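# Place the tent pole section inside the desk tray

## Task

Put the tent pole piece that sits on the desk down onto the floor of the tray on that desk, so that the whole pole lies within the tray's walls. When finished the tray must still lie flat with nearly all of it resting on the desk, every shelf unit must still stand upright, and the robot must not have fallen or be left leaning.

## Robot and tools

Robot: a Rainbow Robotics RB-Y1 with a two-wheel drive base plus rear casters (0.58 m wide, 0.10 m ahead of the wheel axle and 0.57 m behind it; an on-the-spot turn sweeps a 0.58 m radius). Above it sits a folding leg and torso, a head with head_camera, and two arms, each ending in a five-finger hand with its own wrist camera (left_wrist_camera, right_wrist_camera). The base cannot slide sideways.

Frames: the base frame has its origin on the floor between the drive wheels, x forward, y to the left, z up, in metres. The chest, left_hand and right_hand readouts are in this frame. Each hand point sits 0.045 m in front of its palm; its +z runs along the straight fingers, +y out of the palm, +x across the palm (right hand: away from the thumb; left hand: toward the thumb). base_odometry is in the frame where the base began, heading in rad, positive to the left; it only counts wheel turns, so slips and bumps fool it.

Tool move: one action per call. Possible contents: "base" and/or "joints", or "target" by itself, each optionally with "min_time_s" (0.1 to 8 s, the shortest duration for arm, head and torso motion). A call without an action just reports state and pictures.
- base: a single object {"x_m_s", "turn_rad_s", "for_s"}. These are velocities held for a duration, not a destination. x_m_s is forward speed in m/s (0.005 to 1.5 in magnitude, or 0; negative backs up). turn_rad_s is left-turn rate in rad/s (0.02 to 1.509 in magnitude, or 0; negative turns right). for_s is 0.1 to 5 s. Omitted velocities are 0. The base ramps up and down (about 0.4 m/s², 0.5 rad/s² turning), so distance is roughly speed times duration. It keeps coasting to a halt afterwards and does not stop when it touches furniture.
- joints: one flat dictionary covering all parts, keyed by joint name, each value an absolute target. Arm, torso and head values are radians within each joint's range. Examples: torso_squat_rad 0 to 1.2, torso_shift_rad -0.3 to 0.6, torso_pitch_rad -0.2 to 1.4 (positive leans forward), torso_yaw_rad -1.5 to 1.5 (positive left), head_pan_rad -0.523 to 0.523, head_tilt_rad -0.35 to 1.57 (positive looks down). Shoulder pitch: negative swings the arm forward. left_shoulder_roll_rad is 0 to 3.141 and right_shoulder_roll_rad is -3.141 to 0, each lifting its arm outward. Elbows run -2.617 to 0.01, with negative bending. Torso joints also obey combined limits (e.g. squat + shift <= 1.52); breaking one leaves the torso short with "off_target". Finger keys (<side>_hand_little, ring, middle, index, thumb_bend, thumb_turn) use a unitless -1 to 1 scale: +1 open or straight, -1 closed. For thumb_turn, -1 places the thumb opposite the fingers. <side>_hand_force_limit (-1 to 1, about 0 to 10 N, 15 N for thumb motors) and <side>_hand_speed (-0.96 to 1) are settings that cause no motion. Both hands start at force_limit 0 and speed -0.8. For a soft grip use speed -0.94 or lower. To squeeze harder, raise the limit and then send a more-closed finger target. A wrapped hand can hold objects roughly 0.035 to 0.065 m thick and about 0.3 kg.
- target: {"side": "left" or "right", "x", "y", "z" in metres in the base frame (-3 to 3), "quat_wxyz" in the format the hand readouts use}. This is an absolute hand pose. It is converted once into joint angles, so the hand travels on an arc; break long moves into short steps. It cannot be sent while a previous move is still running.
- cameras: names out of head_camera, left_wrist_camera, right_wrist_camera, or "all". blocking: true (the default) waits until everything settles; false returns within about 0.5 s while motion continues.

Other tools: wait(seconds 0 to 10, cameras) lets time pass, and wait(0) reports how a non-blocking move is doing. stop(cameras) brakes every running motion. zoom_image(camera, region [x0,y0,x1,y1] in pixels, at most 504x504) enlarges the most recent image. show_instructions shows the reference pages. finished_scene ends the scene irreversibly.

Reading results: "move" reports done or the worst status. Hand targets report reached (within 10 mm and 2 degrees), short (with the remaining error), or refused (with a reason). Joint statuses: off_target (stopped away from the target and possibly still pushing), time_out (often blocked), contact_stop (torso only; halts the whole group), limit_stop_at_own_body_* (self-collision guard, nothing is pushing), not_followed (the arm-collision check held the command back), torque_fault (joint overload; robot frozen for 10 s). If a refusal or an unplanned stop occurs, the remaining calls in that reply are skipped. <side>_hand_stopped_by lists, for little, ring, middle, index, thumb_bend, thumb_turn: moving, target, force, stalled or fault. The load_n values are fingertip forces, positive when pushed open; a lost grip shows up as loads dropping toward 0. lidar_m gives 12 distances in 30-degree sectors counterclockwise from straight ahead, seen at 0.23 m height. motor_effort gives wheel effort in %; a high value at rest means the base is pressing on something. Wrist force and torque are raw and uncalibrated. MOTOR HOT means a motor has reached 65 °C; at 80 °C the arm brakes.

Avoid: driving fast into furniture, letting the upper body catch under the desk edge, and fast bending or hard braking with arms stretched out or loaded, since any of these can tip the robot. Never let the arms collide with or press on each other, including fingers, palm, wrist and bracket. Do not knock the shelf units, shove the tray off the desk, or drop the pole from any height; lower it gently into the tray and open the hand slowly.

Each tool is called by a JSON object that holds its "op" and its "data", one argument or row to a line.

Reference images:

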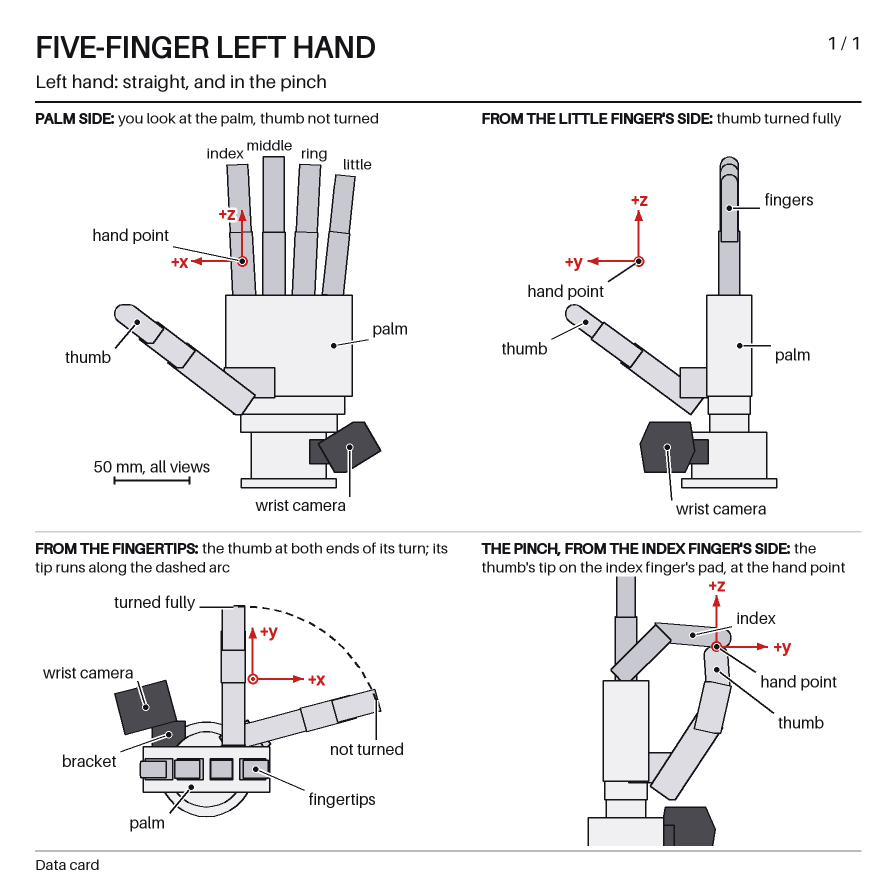

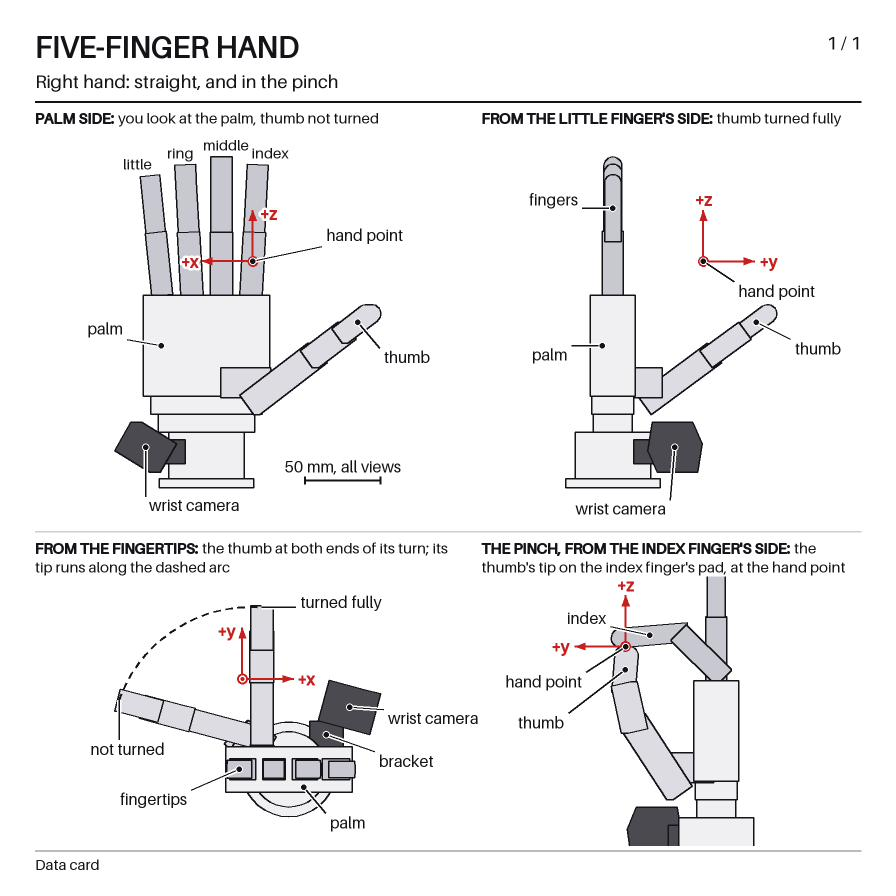

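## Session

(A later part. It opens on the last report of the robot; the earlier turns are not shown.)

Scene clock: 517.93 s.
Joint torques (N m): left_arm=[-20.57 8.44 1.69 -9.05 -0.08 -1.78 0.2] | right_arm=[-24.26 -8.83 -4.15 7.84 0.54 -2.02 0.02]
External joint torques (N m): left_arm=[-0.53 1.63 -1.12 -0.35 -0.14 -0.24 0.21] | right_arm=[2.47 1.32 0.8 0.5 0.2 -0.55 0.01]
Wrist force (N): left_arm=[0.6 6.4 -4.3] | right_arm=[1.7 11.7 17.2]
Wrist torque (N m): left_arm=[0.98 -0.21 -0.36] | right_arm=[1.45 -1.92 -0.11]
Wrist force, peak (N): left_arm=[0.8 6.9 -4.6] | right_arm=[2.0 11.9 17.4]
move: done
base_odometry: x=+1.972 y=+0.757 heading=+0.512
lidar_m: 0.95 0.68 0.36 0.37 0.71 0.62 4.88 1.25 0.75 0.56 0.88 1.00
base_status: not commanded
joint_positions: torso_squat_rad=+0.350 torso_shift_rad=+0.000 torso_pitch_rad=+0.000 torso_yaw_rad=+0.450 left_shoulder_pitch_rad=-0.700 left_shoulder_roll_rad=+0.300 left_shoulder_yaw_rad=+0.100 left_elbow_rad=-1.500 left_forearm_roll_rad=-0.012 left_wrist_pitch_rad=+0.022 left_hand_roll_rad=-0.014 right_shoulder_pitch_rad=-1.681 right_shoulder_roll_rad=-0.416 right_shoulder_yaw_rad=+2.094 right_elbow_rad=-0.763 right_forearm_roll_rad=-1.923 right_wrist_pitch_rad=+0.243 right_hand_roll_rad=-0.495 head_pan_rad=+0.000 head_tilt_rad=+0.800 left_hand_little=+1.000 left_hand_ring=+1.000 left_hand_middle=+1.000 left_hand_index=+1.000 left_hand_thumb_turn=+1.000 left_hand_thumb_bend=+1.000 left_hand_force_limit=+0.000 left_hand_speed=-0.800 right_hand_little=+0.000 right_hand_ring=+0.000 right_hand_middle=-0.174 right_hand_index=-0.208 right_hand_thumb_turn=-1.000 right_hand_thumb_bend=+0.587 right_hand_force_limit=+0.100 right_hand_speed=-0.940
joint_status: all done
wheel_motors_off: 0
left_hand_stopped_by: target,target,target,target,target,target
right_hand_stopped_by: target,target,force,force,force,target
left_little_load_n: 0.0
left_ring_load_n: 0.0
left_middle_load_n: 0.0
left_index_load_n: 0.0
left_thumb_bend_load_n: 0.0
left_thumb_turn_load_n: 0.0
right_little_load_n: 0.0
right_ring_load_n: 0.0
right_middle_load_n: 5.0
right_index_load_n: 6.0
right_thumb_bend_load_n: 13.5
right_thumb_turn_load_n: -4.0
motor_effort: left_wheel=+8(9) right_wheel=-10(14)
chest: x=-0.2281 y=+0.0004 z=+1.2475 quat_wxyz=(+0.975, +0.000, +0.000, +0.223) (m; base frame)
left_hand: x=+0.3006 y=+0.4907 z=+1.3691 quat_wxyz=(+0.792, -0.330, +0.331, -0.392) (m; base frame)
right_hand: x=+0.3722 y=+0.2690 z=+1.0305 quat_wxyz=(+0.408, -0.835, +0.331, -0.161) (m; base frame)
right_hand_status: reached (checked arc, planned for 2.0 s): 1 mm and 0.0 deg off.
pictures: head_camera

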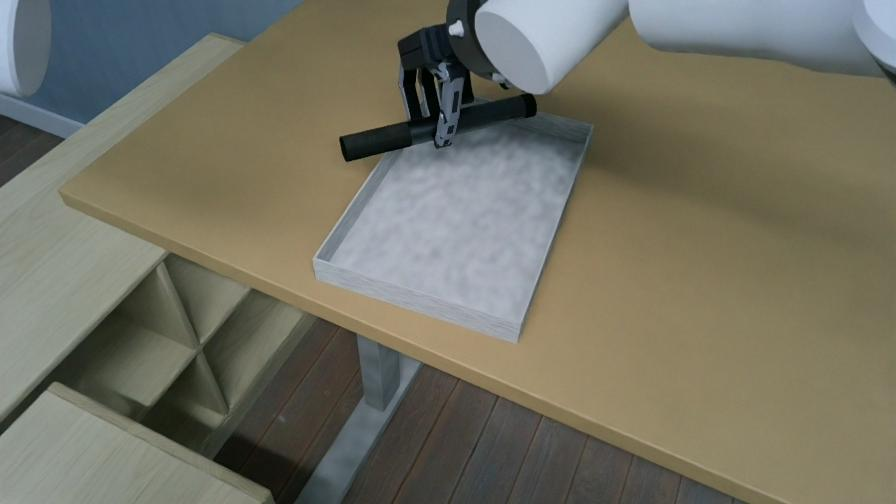

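{"op": "move", "data": {
  "target": {"side":"right","x":0.371,"y":0.225,"z":1.02,"quat_wxyz":[0.4066,-0.8336,0.3309,-0.1614]},
  "min_time_s": 1.5,
  "cameras": ["head_camera","right_wrist_camera"]
}}

{"op": "zoom_image", "data": {
  "camera": "head_camera",
  "region": [300, 60, 620, 360]
}}

Scene clock: 543.87 s.
Joint torques (N m): left_arm=[-20.66 8.16 1.8 -9.01 -0.01 -1.77 0.11] | right_arm=[-27.2 -10.35 -5.58 5.83 0.4 -1.53 -0.09]
External joint torques (N m): left_arm=[-0.63 1.34 -1.01 -0.31 -0.07 -0.22 0.11] | right_arm=[-1.12 -0.75 0.84 -0.81 0.07 -0.45 -0.1]
Wrist force (N): left_arm=[-0.5 6.3 -4.3] | right_arm=[1.3 11.7 16.4]
Wrist torque (N m): left_arm=[0.93 -0.03 -0.42] | right_arm=[1.49 -1.83 -0.14]
Wrist force, peak (N): left_arm=[1.1 7.0 -4.3] | right_arm=[1.8 12.3 17.5]
move: done
base_odometry: x=+1.972 y=+0.757 heading=+0.512
lidar_m: 0.95 0.68 0.38 0.36 0.69 0.61 4.89 1.24 0.77 0.56 0.88 0.98
base_status: not commanded
joint_positions: torso_squat_rad=+0.350 torso_shift_rad=+0.000 torso_pitch_rad=+0.000 torso_yaw_rad=+0.450 left_shoulder_pitch_rad=-0.700 left_shoulder_roll_rad=+0.300 left_shoulder_yaw_rad=+0.100 left_elbow_rad=-1.500 left_forearm_roll_rad=-0.012 left_wrist_pitch_rad=+0.022 left_hand_roll_rad=-0.014 right_shoulder_pitch_rad=-1.688 right_shoulder_roll_rad=-0.585 right_shoulder_yaw_rad=+2.094 right_elbow_rad=-1.013 right_forearm_roll_rad=-1.492 right_wrist_pitch_rad=+0.183 right_hand_roll_rad=-0.875 head_pan_rad=+0.000 head_tilt_rad=+0.800 left_hand_little=+1.000 left_hand_ring=+1.000 left_hand_middle=+1.000 left_hand_index=+1.000 left_hand_thumb_turn=+1.000 left_hand_thumb_bend=+1.000 left_hand_force_limit=+0.000 left_hand_speed=-0.800 right_hand_little=+0.000 right_hand_ring=+0.000 right_hand_middle=-0.174 right_hand_index=-0.208 right_hand_thumb_turn=-1.000 right_hand_thumb_bend=+0.587 right_hand_force_limit=+0.100 right_hand_speed=-0.940
joint_status: all done
wheel_motors_off: 0
left_hand_stopped_by: target,target,target,target,target,target
right_hand_stopped_by: target,target,force,force,force,target
left_little_load_n: 0.0
left_ring_load_n: 0.0
left_middle_load_n: 0.0
left_index_load_n: 0.0
left_thumb_bend_load_n: 0.0
left_thumb_turn_load_n: -0.5
right_little_load_n: 0.0
right_ring_load_n: 0.0
right_middle_load_n: 4.5
right_index_load_n: 6.0
right_thumb_bend_load_n: 13.5
right_thumb_turn_load_n: -4.0
motor_effort: left_wheel=+8(9) right_wheel=-11(14)
chest: x=-0.2281 y=+0.0004 z=+1.2475 quat_wxyz=(+0.975, +0.000, +0.000, +0.223) (m; base frame)
left_hand: x=+0.3006 y=+0.4907 z=+1.3691 quat_wxyz=(+0.792, -0.330, +0.331, -0.392) (m; base frame)
right_hand: x=+0.3711 y=+0.2252 z=+1.0199 quat_wxyz=(+0.404, -0.839, +0.331, -0.156) (m; base frame)
right_hand_status: reached (checked arc, planned for 1.5 s): 0 mm and 0.9 deg off.
pictures: head_camera, right_wrist_camera

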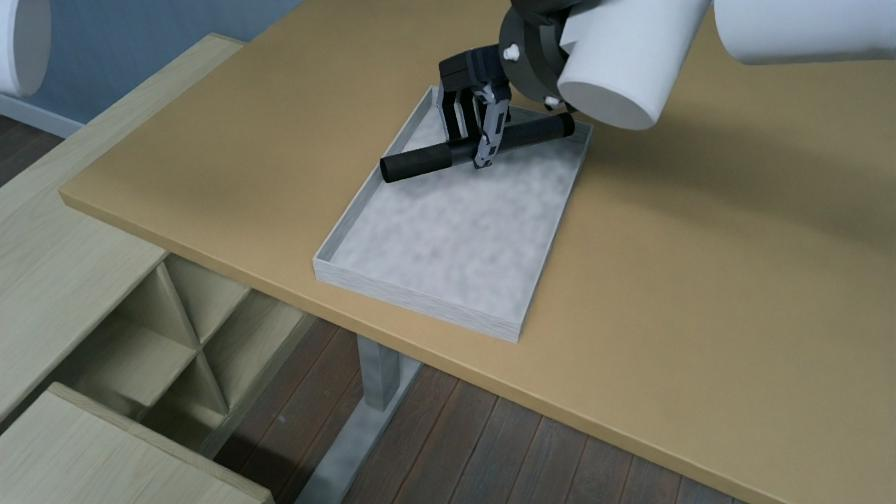

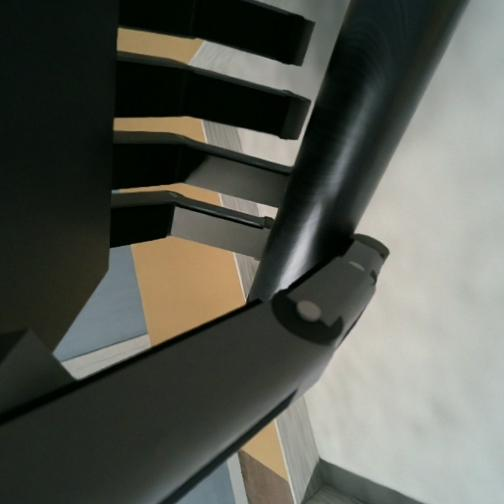

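Scaled by 1.575 from the camera's 896x504 image, which has a finer 1280x720 frame.

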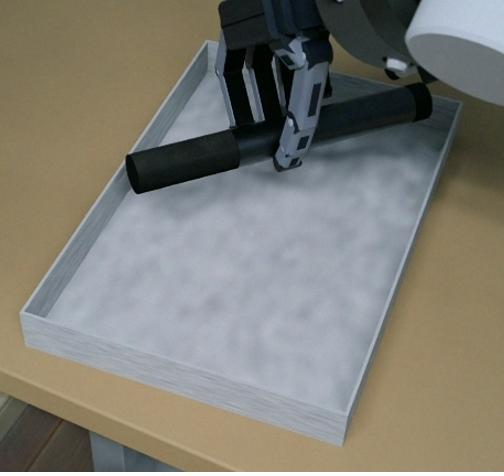

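{"op": "move", "data": {
  "target": {"side":"right","x":0.356,"y":0.225,"z":0.995,"quat_wxyz":[0.4066,-0.8336,0.3309,-0.1614]},
  "min_time_s": 1.5,
  "cameras": ["head_camera"]
}}

{"op": "zoom_image", "data": {
  "camera": "head_camera",
  "region": [300, 60, 620, 360]
}}

Scene clock: 557.73 s.
Joint torques (N m): left_arm=[-20.52 8.38 1.74 -8.9 0.01 -1.81 0.15] | right_arm=[-23.69 -11 -7.93 5.29 0.49 -0.61 0.24]
External joint torques (N m): left_arm=[-0.49 1.56 -1.07 -0.2 -0.06 -0.26 0.15] | right_arm=[2 -1.58 -0.65 -0.3 0.08 0 0.23]
Wrist force (N): left_arm=[0.0 6.0 -4.0] | right_arm=[1.6 11.9 16.8]
Wrist torque (N m): left_arm=[0.86 -0.11 -0.34] | right_arm=[1.52 -1.87 -0.09]
Wrist force, peak (N): left_arm=[0.5 6.9 -5.6] | right_arm=[1.3 12.2 17.3]
move: done
base_odometry: x=+1.972 y=+0.757 heading=+0.512
lidar_m: 0.96 0.69 0.36 0.36 0.69 0.63 4.88 1.25 0.76 0.56 0.88 0.99
base_status: not commanded
joint_positions: torso_squat_rad=+0.350 torso_shift_rad=+0.000 torso_pitch_rad=+0.000 torso_yaw_rad=+0.450 left_shoulder_pitch_rad=-0.700 left_shoulder_roll_rad=+0.300 left_shoulder_yaw_rad=+0.100 left_elbow_rad=-1.500 left_forearm_roll_rad=-0.012 left_wrist_pitch_rad=+0.022 left_hand_roll_rad=-0.014 right_shoulder_pitch_rad=-1.617 right_shoulder_roll_rad=-0.597 right_shoulder_yaw_rad=+2.003 right_elbow_rad=-1.074 right_forearm_roll_rad=-1.073 right_wrist_pitch_rad=+0.238 right_hand_roll_rad=-1.206 head_pan_rad=+0.000 head_tilt_rad=+0.800 left_hand_little=+1.000 left_hand_ring=+1.000 left_hand_middle=+1.000 left_hand_index=+1.000 left_hand_thumb_turn=+1.000 left_hand_thumb_bend=+1.000 left_hand_force_limit=+0.000 left_hand_speed=-0.800 right_hand_little=+0.000 right_hand_ring=+0.000 right_hand_middle=-0.174 right_hand_index=-0.208 right_hand_thumb_turn=-1.000 right_hand_thumb_bend=+0.587 right_hand_force_limit=+0.100 right_hand_speed=-0.940
joint_status: all done
wheel_motors_off: 0
left_hand_stopped_by: target,target,target,target,target,target
right_hand_stopped_by: target,target,force,force,force,target
left_little_load_n: 0.0
left_ring_load_n: 0.0
left_middle_load_n: 0.0
left_index_load_n: 0.0
left_thumb_bend_load_n: 0.0
left_thumb_turn_load_n: 0.0
right_little_load_n: 0.0
right_ring_load_n: 0.0
right_middle_load_n: 4.5
right_index_load_n: 6.0
right_thumb_bend_load_n: 13.5
right_thumb_turn_load_n: -3.5
motor_effort: left_wheel=+8(8) right_wheel=-14(14)
chest: x=-0.2281 y=+0.0004 z=+1.2475 quat_wxyz=(+0.975, +0.000, +0.000, +0.223) (m; base frame)
left_hand: x=+0.3006 y=+0.4907 z=+1.3691 quat_wxyz=(+0.792, -0.330, +0.331, -0.392) (m; base frame)
right_hand: x=+0.3567 y=+0.2256 z=+0.9959 quat_wxyz=(+0.403, -0.839, +0.331, -0.156) (m; base frame)
right_hand_status: reached (checked arc, planned for 1.5 s): 1 mm and 0.9 deg off.
pictures: head_camera

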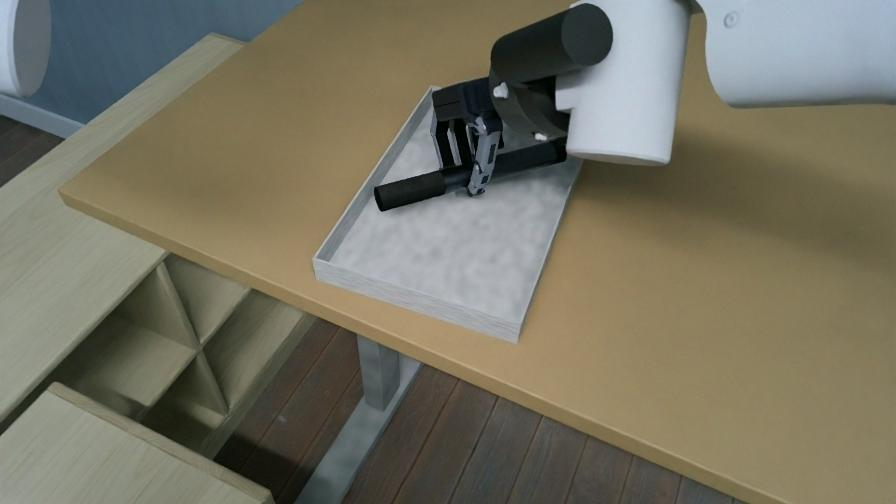

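Scaled by 1.575 from the camera's 896x504 image, which has a finer 1280x720 frame.

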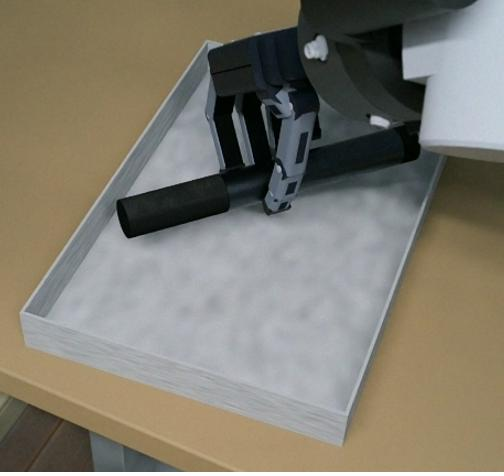

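{"op": "move", "data": {
  "target": {"side":"right","x":0.356,"y":0.225,"z":0.984,"quat_wxyz":[0.4066,-0.8336,0.3309,-0.1614]},
  "min_time_s": 1.5,
  "cameras": ["head_camera"]
}}

{"op": "zoom_image", "data": {
  "camera": "head_camera",
  "region": [300, 60, 620, 360]
}}

Scene clock: 564.27 s.
Joint torques (N m): left_arm=[-20.5 8.31 1.69 -9.03 -0.01 -1.76 0.07] | right_arm=[-23.15 -8.09 -8.54 5.97 0.59 -0.62 0.1]
External joint torques (N m): left_arm=[-0.47 1.5 -1.13 -0.33 -0.07 -0.21 0.07] | right_arm=[2.51 1.28 -1.14 0.7 0.16 -0.08 0.09]
Wrist force (N): left_arm=[0.2 5.8 -4.4] | right_arm=[1.3 11.9 16.7]
Wrist torque (N m): left_arm=[0.90 -0.14 -0.34] | right_arm=[1.53 -1.86 -0.13]
Wrist force, peak (N): left_arm=[-0.5 7.3 -4.1] | right_arm=[1.9 12.2 17.3]
move: done
base_odometry: x=+1.972 y=+0.757 heading=+0.512
lidar_m: 0.95 0.68 0.38 0.37 0.70 0.63 4.88 1.26 0.75 0.56 0.87 1.00
base_status: not commanded
joint_positions: torso_squat_rad=+0.350 torso_shift_rad=+0.000 torso_pitch_rad=+0.000 torso_yaw_rad=+0.450 left_shoulder_pitch_rad=-0.700 left_shoulder_roll_rad=+0.300 left_shoulder_yaw_rad=+0.100 left_elbow_rad=-1.500 left_forearm_roll_rad=-0.012 left_wrist_pitch_rad=+0.022 left_hand_roll_rad=-0.014 right_shoulder_pitch_rad=-1.579 right_shoulder_roll_rad=-0.591 right_shoulder_yaw_rad=+1.975 right_elbow_rad=-1.065 right_forearm_roll_rad=-0.992 right_wrist_pitch_rad=+0.247 right_hand_roll_rad=-1.251 head_pan_rad=+0.000 head_tilt_rad=+0.800 left_hand_little=+1.000 left_hand_ring=+1.000 left_hand_middle=+1.000 left_hand_index=+1.000 left_hand_thumb_turn=+1.000 left_hand_thumb_bend=+1.000 left_hand_force_limit=+0.000 left_hand_speed=-0.800 right_hand_little=+0.000 right_hand_ring=+0.000 right_hand_middle=-0.174 right_hand_index=-0.208 right_hand_thumb_turn=-1.000 right_hand_thumb_bend=+0.587 right_hand_force_limit=+0.100 right_hand_speed=-0.940
joint_status: all done
wheel_motors_off: 0
left_hand_stopped_by: target,target,target,target,target,target
right_hand_stopped_by: target,target,force,force,force,target
left_little_load_n: 0.0
left_ring_load_n: 0.0
left_middle_load_n: 0.0
left_index_load_n: 0.0
left_thumb_bend_load_n: 0.0
left_thumb_turn_load_n: 0.0
right_little_load_n: 0.0
right_ring_load_n: 0.0
right_middle_load_n: 4.5
right_index_load_n: 6.5
right_thumb_bend_load_n: 14.0
right_thumb_turn_load_n: -4.0
motor_effort: left_wheel=+8(9) right_wheel=-12(14)
chest: x=-0.2281 y=+0.0004 z=+1.2475 quat_wxyz=(+0.975, +0.000, +0.000, +0.223) (m; base frame)
left_hand: x=+0.3006 y=+0.4907 z=+1.3691 quat_wxyz=(+0.792, -0.330, +0.331, -0.392) (m; base frame)
right_hand: x=+0.3561 y=+0.2246 z=+0.9849 quat_wxyz=(+0.404, -0.838, +0.331, -0.158) (m; base frame)
right_hand_status: reached (checked arc, planned for 1.5 s): 1 mm and 0.7 deg off.
pictures: head_camera

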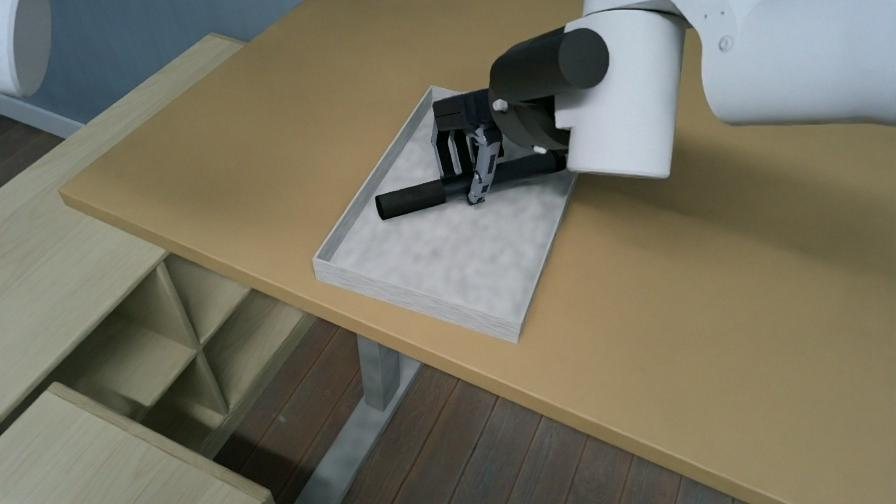

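Scaled by 1.575 from the camera's 896x504 image, which has a finer 1280x720 frame.

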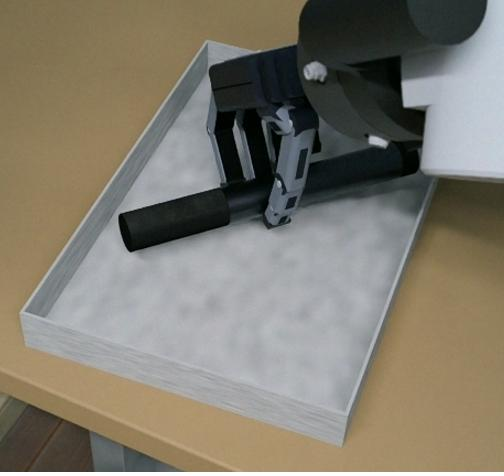

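{"op": "move", "data": {
  "target": {"side":"right","x":0.356,"y":0.225,"z":0.977,"quat_wxyz":[0.4066,-0.8336,0.3309,-0.1614]},
  "min_time_s": 1.5,
  "cameras": ["head_camera"]
}}

{"op": "zoom_image", "data": {
  "camera": "head_camera",
  "region": [340, 100, 600, 300]
}}

Scene clock: 576.07 s.
Joint torques (N m): left_arm=[-20.68 8.36 1.8 -8.92 -0.11 -1.81 0.15] | right_arm=[-23.24 -8.15 -8.09 5.61 0.58 -0.62 0.04]
External joint torques (N m): left_arm=[-0.65 1.55 -1.01 -0.22 -0.17 -0.26 0.15] | right_arm=[2.39 1.16 -0.59 0.62 0.13 -0.13 0.03]
Wrist force (N): left_arm=[0.0 6.2 -3.3] | right_arm=[1.9 11.3 16.5]
Wrist torque (N m): left_arm=[0.87 -0.09 -0.37] | right_arm=[1.46 -1.93 -0.11]
Wrist force, peak (N): left_arm=[-0.4 7.1 -4.4] | right_arm=[2.1 12.4 17.1]
move: done
base_odometry: x=+1.972 y=+0.757 heading=+0.512
lidar_m: 0.95 0.68 0.38 0.35 0.70 0.62 4.89 1.25 0.75 0.56 0.88 0.99
base_status: not commanded
joint_positions: torso_squat_rad=+0.350 torso_shift_rad=+0.000 torso_pitch_rad=+0.000 torso_yaw_rad=+0.450 left_shoulder_pitch_rad=-0.700 left_shoulder_roll_rad=+0.300 left_shoulder_yaw_rad=+0.100 left_elbow_rad=-1.500 left_forearm_roll_rad=-0.012 left_wrist_pitch_rad=+0.022 left_hand_roll_rad=-0.014 right_shoulder_pitch_rad=-1.549 right_shoulder_roll_rad=-0.586 right_shoulder_yaw_rad=+1.948 right_elbow_rad=-1.056 right_forearm_roll_rad=-0.928 right_wrist_pitch_rad=+0.256 right_hand_roll_rad=-1.284 head_pan_rad=+0.000 head_tilt_rad=+0.800 left_hand_little=+1.000 left_hand_ring=+1.000 left_hand_middle=+1.000 left_hand_index=+1.000 left_hand_thumb_turn=+1.000 left_hand_thumb_bend=+1.000 left_hand_force_limit=+0.000 left_hand_speed=-0.800 right_hand_little=+0.000 right_hand_ring=+0.000 right_hand_middle=-0.174 right_hand_index=-0.208 right_hand_thumb_turn=-1.000 right_hand_thumb_bend=+0.587 right_hand_force_limit=+0.100 right_hand_speed=-0.940
joint_status: all done
wheel_motors_off: 0
left_hand_stopped_by: target,target,target,target,target,target
right_hand_stopped_by: target,target,force,force,force,target
left_little_load_n: 0.0
left_ring_load_n: 0.0
left_middle_load_n: 0.0
left_index_load_n: 0.0
left_thumb_bend_load_n: 0.0
left_thumb_turn_load_n: 0.0
right_little_load_n: 0.0
right_ring_load_n: 0.0
right_middle_load_n: 4.5
right_index_load_n: 6.5
right_thumb_bend_load_n: 13.5
right_thumb_turn_load_n: -4.0
motor_effort: left_wheel=+8(9) right_wheel=-10(14)
chest: x=-0.2281 y=+0.0004 z=+1.2475 quat_wxyz=(+0.975, +0.000, +0.000, +0.223) (m; base frame)
left_hand: x=+0.3006 y=+0.4907 z=+1.3691 quat_wxyz=(+0.792, -0.330, +0.331, -0.393) (m; base frame)
right_hand: x=+0.3563 y=+0.2247 z=+0.9777 quat_wxyz=(+0.405, -0.837, +0.332, -0.160) (m; base frame)
right_hand_status: reached (checked arc, planned for 1.5 s): 1 mm and 0.4 deg off.
pictures: head_camera

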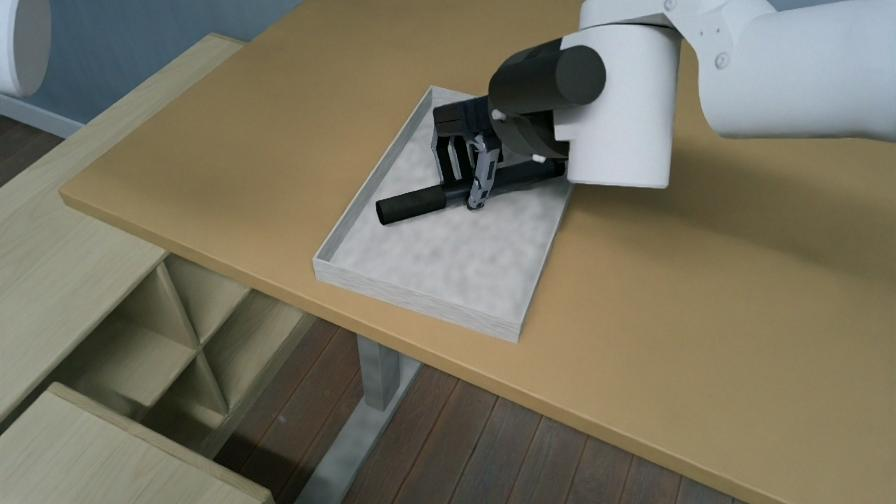

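Scaled by 1.938 from the camera's 896x504 image, which has a finer 1280x720 frame.

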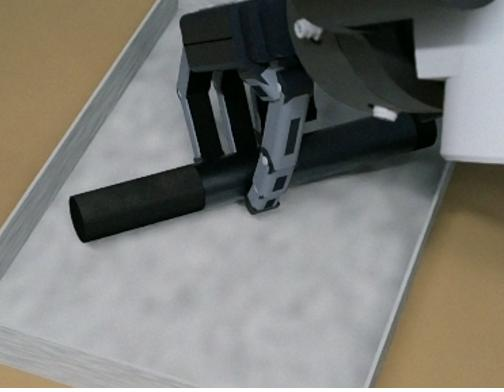

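{"op": "move", "data": {
  "target": {"side":"right","x":0.356,"y":0.226,"z":0.972,"quat_wxyz":[0.4066,-0.8336,0.3309,-0.1614]},
  "min_time_s": 1
}}

{"op": "move", "data": {
  "target": {"side":"right","x":0.356,"y":0.226,"z":0.969,"quat_wxyz":[0.4066,-0.8336,0.3309,-0.1614]},
  "min_time_s": 1,
  "cameras": ["head_camera"]
}}

{"op": "zoom_image", "data": {
  "camera": "head_camera",
  "region": [340, 100, 600, 300]
}}

Scene clock: 582.90 s.
Joint torques (N m): left_arm=[-20.59 8.55 1.62 -8.96 -0.04 -1.82 0.23] | right_arm=[-22.6 -7.13 -8.37 5.57 0.55 -0.51 0.03]
External joint torques (N m): left_arm=[-0.56 1.73 -1.19 -0.26 -0.11 -0.28 0.23] | right_arm=[3.01 2.14 -0.83 0.76 0.09 -0.05 0.02]
Wrist force (N): left_arm=[0.0 6.7 -4.1] | right_arm=[2.2 11.6 16.3]
Wrist torque (N m): left_arm=[1.02 -0.10 -0.39] | right_arm=[1.50 -1.95 -0.07]
Wrist force, peak (N): left_arm=[0.1 7.0 -4.5] | right_arm=[1.8 12.3 17.2]
move: done
base_odometry: x=+1.972 y=+0.757 heading=+0.512
lidar_m: 0.94 0.69 0.37 0.37 0.69 0.62 4.88 1.26 0.76 0.56 0.88 1.00
base_status: not commanded
joint_positions: torso_squat_rad=+0.350 torso_shift_rad=+0.000 torso_pitch_rad=+0.000 torso_yaw_rad=+0.450 left_shoulder_pitch_rad=-0.700 left_shoulder_roll_rad=+0.300 left_shoulder_yaw_rad=+0.100 left_elbow_rad=-1.500 left_forearm_roll_rad=-0.012 left_wrist_pitch_rad=+0.022 left_hand_roll_rad=-0.014 right_shoulder_pitch_rad=-1.528 right_shoulder_roll_rad=-0.579 right_shoulder_yaw_rad=+1.929 right_elbow_rad=-1.045 right_forearm_roll_rad=-0.888 right_wrist_pitch_rad=+0.262 right_hand_roll_rad=-1.302 head_pan_rad=+0.000 head_tilt_rad=+0.800 left_hand_little=+1.000 left_hand_ring=+1.000 left_hand_middle=+1.000 left_hand_index=+1.000 left_hand_thumb_turn=+1.000 left_hand_thumb_bend=+1.000 left_hand_force_limit=+0.000 left_hand_speed=-0.800 right_hand_little=+0.000 right_hand_ring=+0.000 right_hand_middle=-0.174 right_hand_index=-0.208 right_hand_thumb_turn=-1.000 right_hand_thumb_bend=+0.587 right_hand_force_limit=+0.100 right_hand_speed=-0.940
joint_status: all done
wheel_motors_off: 0
left_hand_stopped_by: target,target,target,target,target,target
right_hand_stopped_by: target,target,force,force,force,target
left_little_load_n: 0.0
left_ring_load_n: 0.0
left_middle_load_n: 0.0
left_index_load_n: 0.0
left_thumb_bend_load_n: 0.0
left_thumb_turn_load_n: 0.0
right_little_load_n: 0.0
right_ring_load_n: 0.0
right_middle_load_n: 4.5
right_index_load_n: 6.0
right_thumb_bend_load_n: 13.5
right_thumb_turn_load_n: -4.0
motor_effort: left_wheel=+8(9) right_wheel=-12(14)
chest: x=-0.2281 y=+0.0004 z=+1.2475 quat_wxyz=(+0.975, +0.000, +0.000, +0.223) (m; base frame)
left_hand: x=+0.3006 y=+0.4907 z=+1.3691 quat_wxyz=(+0.792, -0.330, +0.331, -0.393) (m; base frame)
right_hand: x=+0.3562 y=+0.2258 z=+0.9725 quat_wxyz=(+0.407, -0.836, +0.332, -0.161) (m; base frame)
right_hand_status: reached (checked arc, planned for 1.0 s): 1 mm and 0.1 deg off.
pictures: none

Scene clock: 584.23 s.
Joint torques (N m): left_arm=[-20.43 8.35 1.69 -8.92 -0.01 -1.83 0.16] | right_arm=[-23.36 -7.56 -8.42 5.42 0.58 -0.51 0]
External joint torques (N m): left_arm=[-0.39 1.54 -1.12 -0.22 -0.08 -0.29 0.16] | right_arm=[2.24 1.69 -0.87 0.71 0.13 -0.06 -0.01]
Wrist force (N): left_arm=[-0.1 5.3 -4.3] | right_arm=[2.0 11.4 16.6]
Wrist torque (N m): left_arm=[0.79 -0.07 -0.35] | right_arm=[1.44 -1.91 -0.12]
Wrist force, peak (N): left_arm=[0.2 7.1 -4.4] | right_arm=[1.7 11.9 16.9]
move: done
base_odometry: x=+1.972 y=+0.757 heading=+0.512
lidar_m: 0.97 0.68 0.38 0.36 0.70 0.62 4.89 1.25 0.76 0.56 0.88 1.00
base_status: not commanded
joint_positions: torso_squat_rad=+0.350 torso_shift_rad=+0.000 torso_pitch_rad=+0.000 torso_yaw_rad=+0.450 left_shoulder_pitch_rad=-0.700 left_shoulder_roll_rad=+0.300 left_shoulder_yaw_rad=+0.100 left_elbow_rad=-1.500 left_forearm_roll_rad=-0.012 left_wrist_pitch_rad=+0.022 left_hand_roll_rad=-0.014 right_shoulder_pitch_rad=-1.517 right_shoulder_roll_rad=-0.575 right_shoulder_yaw_rad=+1.920 right_elbow_rad=-1.038 right_forearm_roll_rad=-0.869 right_wrist_pitch_rad=+0.263 right_hand_roll_rad=-1.310 head_pan_rad=+0.000 head_tilt_rad=+0.800 left_hand_little=+1.000 left_hand_ring=+1.000 left_hand_middle=+1.000 left_hand_index=+1.000 left_hand_thumb_turn=+1.000 left_hand_thumb_bend=+1.000 left_hand_force_limit=+0.000 left_hand_speed=-0.800 right_hand_little=+0.000 right_hand_ring=+0.000 right_hand_middle=-0.174 right_hand_index=-0.208 right_hand_thumb_turn=-1.000 right_hand_thumb_bend=+0.587 right_hand_force_limit=+0.100 right_hand_speed=-0.940
joint_status: all done
wheel_motors_off: 0
left_hand_stopped_by: target,target,target,target,target,target
right_hand_stopped_by: target,target,force,force,force,target
left_little_load_n: 0.0
left_ring_load_n: 0.0
left_middle_load_n: 0.0
left_index_load_n: 0.0
left_thumb_bend_load_n: 0.0
left_thumb_turn_load_n: 0.0
right_little_load_n: 0.0
right_ring_load_n: 0.0
right_middle_load_n: 4.5
right_index_load_n: 6.5
right_thumb_bend_load_n: 13.5
right_thumb_turn_load_n: -3.5
motor_effort: left_wheel=+8(9) right_wheel=-12(14)
chest: x=-0.2281 y=+0.0004 z=+1.2475 quat_wxyz=(+0.975, +0.000, +0.000, +0.223) (m; base frame)
left_hand: x=+0.3006 y=+0.4907 z=+1.3691 quat_wxyz=(+0.792, -0.330, +0.331, -0.393) (m; base frame)
right_hand: x=+0.3563 y=+0.2259 z=+0.9694 quat_wxyz=(+0.407, -0.835, +0.332, -0.162) (m; base frame)
right_hand_status: reached (checked arc, planned for 1.0 s): 1 mm and 0.0 deg off.
pictures: head_camera

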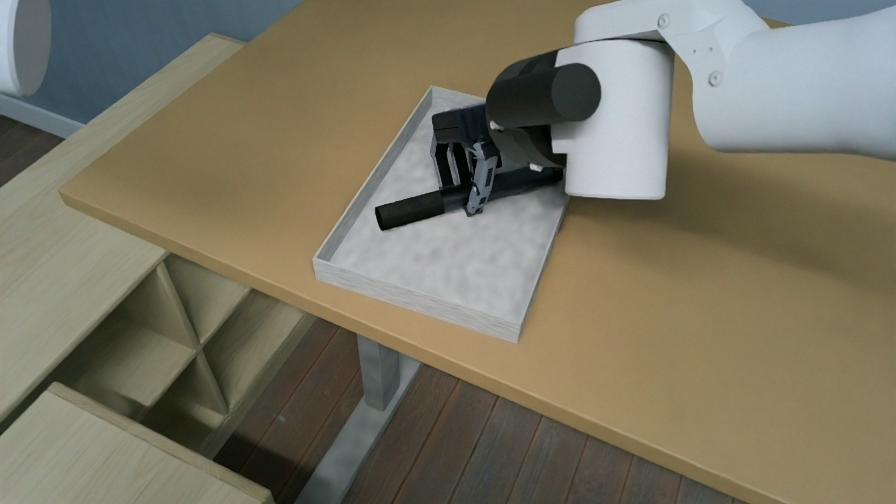

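Scaled by 1.938 from the camera's 896x504 image, which has a finer 1280x720 frame.

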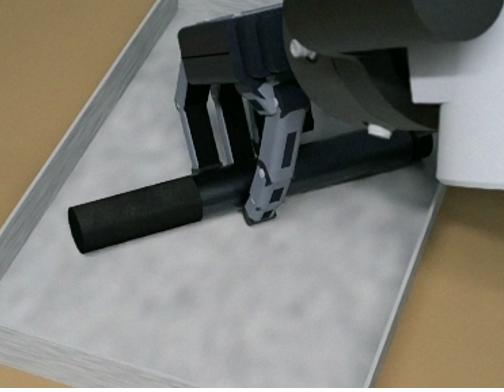

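{"op": "move", "data": {
  "target": {"side":"right","x":0.356,"y":0.226,"z":0.965,"quat_wxyz":[0.4066,-0.8336,0.3309,-0.1614]},
  "min_time_s": 1
}}

{"op": "move", "data": {
  "target": {"side":"right","x":0.356,"y":0.226,"z":0.962,"quat_wxyz":[0.4066,-0.8336,0.3309,-0.1614]},
  "min_time_s": 1,
  "cameras": ["head_camera"]
}}

{"op": "zoom_image", "data": {
  "camera": "head_camera",
  "region": [340, 100, 600, 300]
}}

Scene clock: 592.63 s.
Joint torques (N m): left_arm=[-20.6 8.28 1.73 -9 -0.06 -1.82 0.24] | right_arm=[-17.26 -6.12 -5.31 3.88 0.34 0.02 0.05]
External joint torques (N m): left_arm=[-0.56 1.46 -1.08 -0.3 -0.13 -0.27 0.24] | right_arm=[8.35 3.11 2.23 -0.77 -0.11 0.46 0.05]
Wrist force (N): left_arm=[0.5 5.0 -3.9] | right_arm=[1.2 4.4 6.0]
Wrist torque (N m): left_arm=[0.69 -0.20 -0.29] | right_arm=[1.56 -1.69 -0.29]
Wrist force, peak (N): left_arm=[0.1 7.6 -4.2] | right_arm=[1.6 12.3 17.0]
move: done
base_odometry: x=+1.972 y=+0.757 heading=+0.512
lidar_m: 0.95 0.69 0.37 0.36 0.71 0.62 4.89 1.25 0.76 0.57 0.88 1.00
base_status: not commanded
joint_positions: torso_squat_rad=+0.350 torso_shift_rad=+0.000 torso_pitch_rad=+0.000 torso_yaw_rad=+0.450 left_shoulder_pitch_rad=-0.700 left_shoulder_roll_rad=+0.300 left_shoulder_yaw_rad=+0.100 left_elbow_rad=-1.500 left_forearm_roll_rad=-0.012 left_wrist_pitch_rad=+0.022 left_hand_roll_rad=-0.014 right_shoulder_pitch_rad=-1.506 right_shoulder_roll_rad=-0.570 right_shoulder_yaw_rad=+1.914 right_elbow_rad=-1.028 right_forearm_roll_rad=-0.855 right_wrist_pitch_rad=+0.261 right_hand_roll_rad=-1.315 head_pan_rad=+0.000 head_tilt_rad=+0.800 left_hand_little=+1.000 left_hand_ring=+1.000 left_hand_middle=+1.000 left_hand_index=+1.000 left_hand_thumb_turn=+1.000 left_hand_thumb_bend=+1.000 left_hand_force_limit=+0.000 left_hand_speed=-0.800 right_hand_little=+0.000 right_hand_ring=-0.001 right_hand_middle=-0.174 right_hand_index=-0.208 right_hand_thumb_turn=-1.000 right_hand_thumb_bend=+0.587 right_hand_force_limit=+0.100 right_hand_speed=-0.940
joint_status: all done
wheel_motors_off: 0
left_hand_stopped_by: target,target,target,target,target,target
right_hand_stopped_by: target,target,force,force,force,target
left_little_load_n: 0.0
left_ring_load_n: 0.5
left_middle_load_n: 0.0
left_index_load_n: 0.0
left_thumb_bend_load_n: 0.0
left_thumb_turn_load_n: 0.0
right_little_load_n: 0.0
right_ring_load_n: -5.5
right_middle_load_n: 3.5
right_index_load_n: 5.5
right_thumb_bend_load_n: 13.0
right_thumb_turn_load_n: -4.5
motor_effort: left_wheel=+8(8) right_wheel=-10(15)
chest: x=-0.2282 y=+0.0004 z=+1.2475 quat_wxyz=(+0.975, +0.000, +0.000, +0.223) (m; base frame)
left_hand: x=+0.3006 y=+0.4906 z=+1.3692 quat_wxyz=(+0.792, -0.330, +0.331, -0.392) (m; base frame)
right_hand: x=+0.3567 y=+0.2264 z=+0.9668 quat_wxyz=(+0.408, -0.835, +0.331, -0.162) (m; base frame)
right_hand_status: reached (checked arc, planned for 1.0 s): 2 mm and 0.1 deg off.
pictures: none

Scene clock: 593.97 s.
Joint torques (N m): left_arm=[-20.57 8.33 1.67 -8.91 -0.02 -1.75 0.16] | right_arm=[-10.59 -3.04 -2.2 2.25 0.06 0.44 0.12]
External joint torques (N m): left_arm=[-0.54 1.51 -1.15 -0.21 -0.08 -0.21 0.17] | right_arm=[15.03 6.18 5.31 -2.38 -0.39 0.88 0.11]
Wrist force (N): left_arm=[0.4 5.9 -4.4] | right_arm=[0.1 -3.2 -4.8]
Wrist torque (N m): left_arm=[0.88 -0.16 -0.29] | right_arm=[1.57 -1.30 -0.51]
Wrist force, peak (N): left_arm=[0.2 6.8 -4.7] | right_arm=[0.4 4.5 6.2]
move: done
base_odometry: x=+1.972 y=+0.757 heading=+0.512
lidar_m: 0.96 0.66 0.38 0.36 0.69 0.62 4.88 1.25 0.76 0.57 0.88 0.99
base_status: not commanded
joint_positions: torso_squat_rad=+0.350 torso_shift_rad=+0.000 torso_pitch_rad=-0.001 torso_yaw_rad=+0.450 left_shoulder_pitch_rad=-0.700 left_shoulder_roll_rad=+0.300 left_shoulder_yaw_rad=+0.100 left_elbow_rad=-1.500 left_forearm_roll_rad=-0.012 left_wrist_pitch_rad=+0.022 left_hand_roll_rad=-0.014 right_shoulder_pitch_rad=-1.499 right_shoulder_roll_rad=-0.565 right_shoulder_yaw_rad=+1.910 right_elbow_rad=-1.019 right_forearm_roll_rad=-0.846 right_wrist_pitch_rad=+0.259 right_hand_roll_rad=-1.317 head_pan_rad=+0.000 head_tilt_rad=+0.800 left_hand_little=+1.000 left_hand_ring=+1.000 left_hand_middle=+1.000 left_hand_index=+1.000 left_hand_thumb_turn=+1.000 left_hand_thumb_bend=+1.000 left_hand_force_limit=+0.000 left_hand_speed=-0.800 right_hand_little=+0.000 right_hand_ring=-0.001 right_hand_middle=-0.175 right_hand_index=-0.208 right_hand_thumb_turn=-1.000 right_hand_thumb_bend=+0.587 right_hand_force_limit=+0.100 right_hand_speed=-0.940
joint_status: all done
wheel_motors_off: 0
left_hand_stopped_by: target,target,target,target,target,target
right_hand_stopped_by: target,target,force,force,force,target
left_little_load_n: 0.0
left_ring_load_n: 0.0
left_middle_load_n: 0.0
left_index_load_n: 0.0
left_thumb_bend_load_n: 0.0
left_thumb_turn_load_n: 0.0
right_little_load_n: 0.0
right_ring_load_n: -8.5
right_middle_load_n: 0.5
right_index_load_n: 3.5
right_thumb_bend_load_n: 13.5
right_thumb_turn_load_n: -2.5
motor_effort: left_wheel=+8(9) right_wheel=-11(14)
chest: x=-0.2285 y=+0.0003 z=+1.2475 quat_wxyz=(+0.975, +0.000, +0.000, +0.223) (m; base frame)
left_hand: x=+0.3002 y=+0.4905 z=+1.3695 quat_wxyz=(+0.792, -0.330, +0.331, -0.393) (m; base frame)
right_hand: x=+0.3573 y=+0.2269 z=+0.9654 quat_wxyz=(+0.409, -0.834, +0.331, -0.163) (m; base frame)
right_hand_status: reached (checked arc, planned for 1.0 s): 4 mm and 0.3 deg off.
pictures: head_camera

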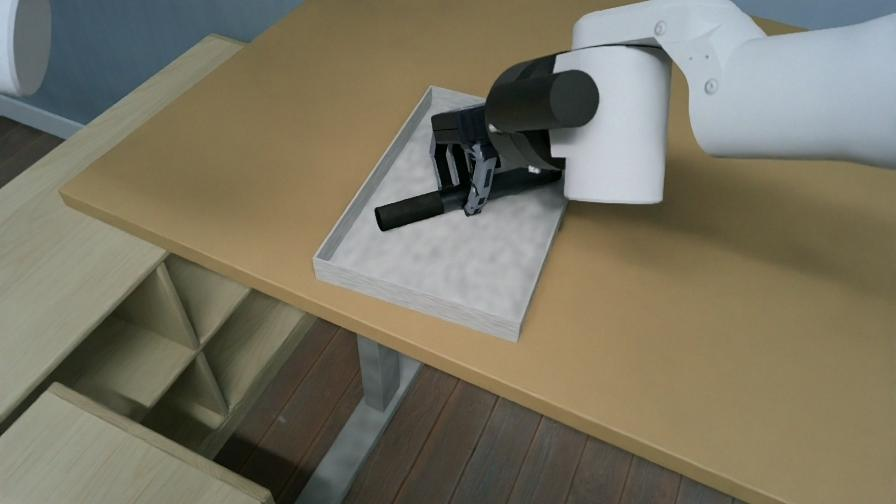

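Scaled by 1.938 from the camera's 896x504 image, which has a finer 1280x720 frame.

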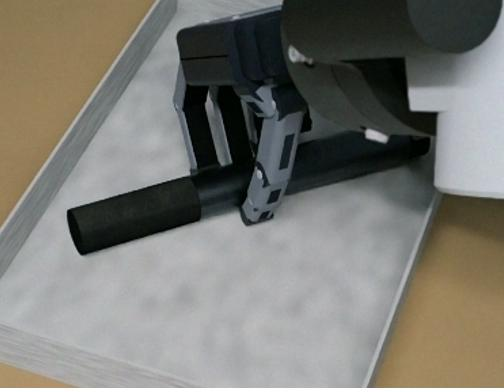

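{"op": "move", "data": {
  "target": {"side":"right","x":0.356,"y":0.226,"z":0.9665,"quat_wxyz":[0.4066,-0.8336,0.3309,-0.1614]},
  "min_time_s": 1
}}

{"op": "move", "data": {
  "joints": {"right_hand_speed":-0.85,"right_hand_thumb_bend":0.75,"right_hand_index":-0.1,"right_hand_middle":-0.08},
  "cameras": ["head_camera"]
}}

{"op": "zoom_image", "data": {
  "camera": "head_camera",
  "region": [340, 100, 600, 300]
}}

Scene clock: 600.03 s.
Joint torques (N m): left_arm=[-20.6 8.19 1.89 -8.97 0.02 -1.81 0.2] | right_arm=[-22.63 -8.48 -4.17 1.68 -0.31 -0.17 0.11]
External joint torques (N m): left_arm=[-0.56 1.37 -0.92 -0.27 -0.04 -0.26 0.2] | right_arm=[2.99 0.76 3.36 -2.99 -0.76 0.27 0.11]
Wrist force (N): left_arm=[0.3 6.5 -3.6] | right_arm=[1.8 5.4 13.8]
Wrist torque (N m): left_arm=[0.97 -0.12 -0.37] | right_arm=[1.69 -1.74 -0.19]
Wrist force, peak (N): left_arm=[-0.1 6.6 -4.8] | right_arm=[2.3 5.1 14.2]
move: done
base_odometry: x=+1.972 y=+0.757 heading=+0.512
lidar_m: 0.95 0.67 0.37 0.36 0.70 0.62 4.88 1.25 0.76 0.56 0.89 0.99
base_status: not commanded
joint_positions: torso_squat_rad=+0.350 torso_shift_rad=+0.000 torso_pitch_rad=-0.001 torso_yaw_rad=+0.450 left_shoulder_pitch_rad=-0.700 left_shoulder_roll_rad=+0.300 left_shoulder_yaw_rad=+0.100 left_elbow_rad=-1.500 left_forearm_roll_rad=-0.012 left_wrist_pitch_rad=+0.022 left_hand_roll_rad=-0.014 right_shoulder_pitch_rad=-1.508 right_shoulder_roll_rad=-0.570 right_shoulder_yaw_rad=+1.915 right_elbow_rad=-1.028 right_forearm_roll_rad=-0.858 right_wrist_pitch_rad=+0.261 right_hand_roll_rad=-1.314 head_pan_rad=+0.000 head_tilt_rad=+0.800 left_hand_little=+1.000 left_hand_ring=+1.000 left_hand_middle=+1.000 left_hand_index=+1.000 left_hand_thumb_turn=+1.000 left_hand_thumb_bend=+1.000 left_hand_force_limit=+0.000 left_hand_speed=-0.800 right_hand_little=+0.000 right_hand_ring=+0.000 right_hand_middle=-0.175 right_hand_index=-0.208 right_hand_thumb_turn=-1.000 right_hand_thumb_bend=+0.587 right_hand_force_limit=+0.100 right_hand_speed=-0.940
joint_status: all done
wheel_motors_off: 0
left_hand_stopped_by: target,target,target,target,target,target
right_hand_stopped_by: target,target,force,force,force,target
left_little_load_n: 0.0
left_ring_load_n: 0.0
left_middle_load_n: 0.0
left_index_load_n: 0.0
left_thumb_bend_load_n: 0.0
left_thumb_turn_load_n: 0.0
right_little_load_n: 0.0
right_ring_load_n: 0.5
right_middle_load_n: 4.0
right_index_load_n: 5.5
right_thumb_bend_load_n: 12.5
right_thumb_turn_load_n: -3.0
motor_effort: left_wheel=+8(9) right_wheel=-11(14)
chest: x=-0.2283 y=+0.0003 z=+1.2475 quat_wxyz=(+0.975, +0.000, +0.000, +0.223) (m; base frame)
left_hand: x=+0.3004 y=+0.4905 z=+1.3694 quat_wxyz=(+0.792, -0.330, +0.331, -0.393) (m; base frame)
right_hand: x=+0.3566 y=+0.2265 z=+0.9673 quat_wxyz=(+0.408, -0.835, +0.332, -0.162) (m; base frame)
right_hand_status: reached (checked arc, planned for 1.0 s): 1 mm and 0.1 deg off.
pictures: none

Scene clock: 601.30 s.
Joint torques (N m): left_arm=[-20.54 8.27 1.57 -8.98 -0.01 -1.8 0.17] | right_arm=[-18.87 -7.46 -4.31 2.08 -0.28 -0.06 0.33]
External joint torques (N m): left_arm=[-0.5 1.45 -1.24 -0.28 -0.07 -0.25 0.17] | right_arm=[6.75 1.77 3.22 -2.59 -0.73 0.38 0.32]
Wrist force (N): left_arm=[0.0 6.9 -4.0] | right_arm=[1.1 2.7 4.0]
Wrist torque (N m): left_arm=[1.04 -0.09 -0.38] | right_arm=[1.49 -1.61 -0.14]
Wrist force, peak (N): left_arm=[0.5 6.7 -4.6] | right_arm=[1.8 5.1 14.0]
move: off_target
base_odometry: x=+1.972 y=+0.757 heading=+0.512
lidar_m: 0.94 0.69 0.37 0.36 0.70 0.63 4.88 1.24 0.75 0.57 0.87 1.00
base_status: not commanded
joint_positions: torso_squat_rad=+0.350 torso_shift_rad=+0.000 torso_pitch_rad=-0.001 torso_yaw_rad=+0.450 left_shoulder_pitch_rad=-0.700 left_shoulder_roll_rad=+0.300 left_shoulder_yaw_rad=+0.100 left_elbow_rad=-1.500 left_forearm_roll_rad=-0.012 left_wrist_pitch_rad=+0.022 left_hand_roll_rad=-0.014 right_shoulder_pitch_rad=-1.509 right_shoulder_roll_rad=-0.570 right_shoulder_yaw_rad=+1.915 right_elbow_rad=-1.029 right_forearm_roll_rad=-0.858 right_wrist_pitch_rad=+0.261 right_hand_roll_rad=-1.314 head_pan_rad=+0.000 head_tilt_rad=+0.800 left_hand_little=+1.000 left_hand_ring=+1.000 left_hand_middle=+1.000 left_hand_index=+1.000 left_hand_thumb_turn=+1.000 left_hand_thumb_bend=+1.000 left_hand_force_limit=+0.000 left_hand_speed=-0.800 right_hand_little=+0.000 right_hand_ring=+0.000 right_hand_middle=-0.107 right_hand_index=-0.100 right_hand_thumb_turn=-1.000 right_hand_thumb_bend=+0.750 right_hand_force_limit=+0.100 right_hand_speed=-0.850
joint_status: right_hand_middle off_target (ended at -0.107, target -0.080); the others done
wheel_motors_off: 0
left_hand_stopped_by: target,target,target,target,target,target
right_hand_stopped_by: target,target,stalled,target,target,target
left_little_load_n: 0.0
left_ring_load_n: 0.0
left_middle_load_n: 0.0
left_index_load_n: 0.0
left_thumb_bend_load_n: 0.0
left_thumb_turn_load_n: -0.5
right_little_load_n: 0.0
right_ring_load_n: 0.0
right_middle_load_n: -12.0
right_index_load_n: 0.0
right_thumb_bend_load_n: 0.0
right_thumb_turn_load_n: 0.0
motor_effort: left_wheel=+7(8) right_wheel=-12(13)
chest: x=-0.2283 y=+0.0003 z=+1.2475 quat_wxyz=(+0.975, +0.000, +0.000, +0.223) (m; base frame)
left_hand: x=+0.3004 y=+0.4905 z=+1.3694 quat_wxyz=(+0.792, -0.330, +0.331, -0.393) (m; base frame)
right_hand: x=+0.3568 y=+0.2266 z=+0.9677 quat_wxyz=(+0.409, -0.835, +0.332, -0.162) (m; base frame)
pictures: head_camera

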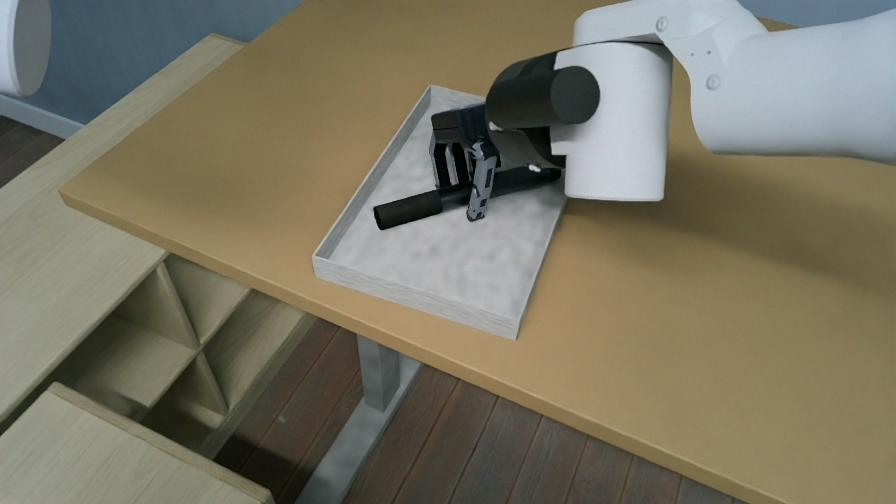

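Scaled by 1.938 from the camera's 896x504 image, which has a finer 1280x720 frame.

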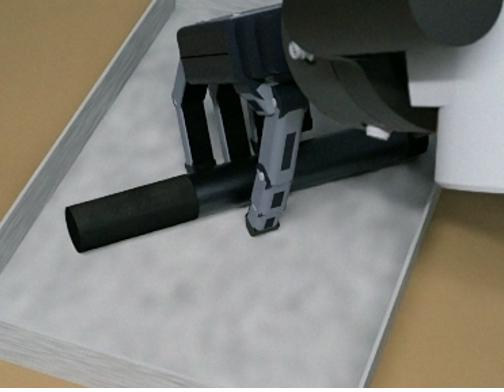

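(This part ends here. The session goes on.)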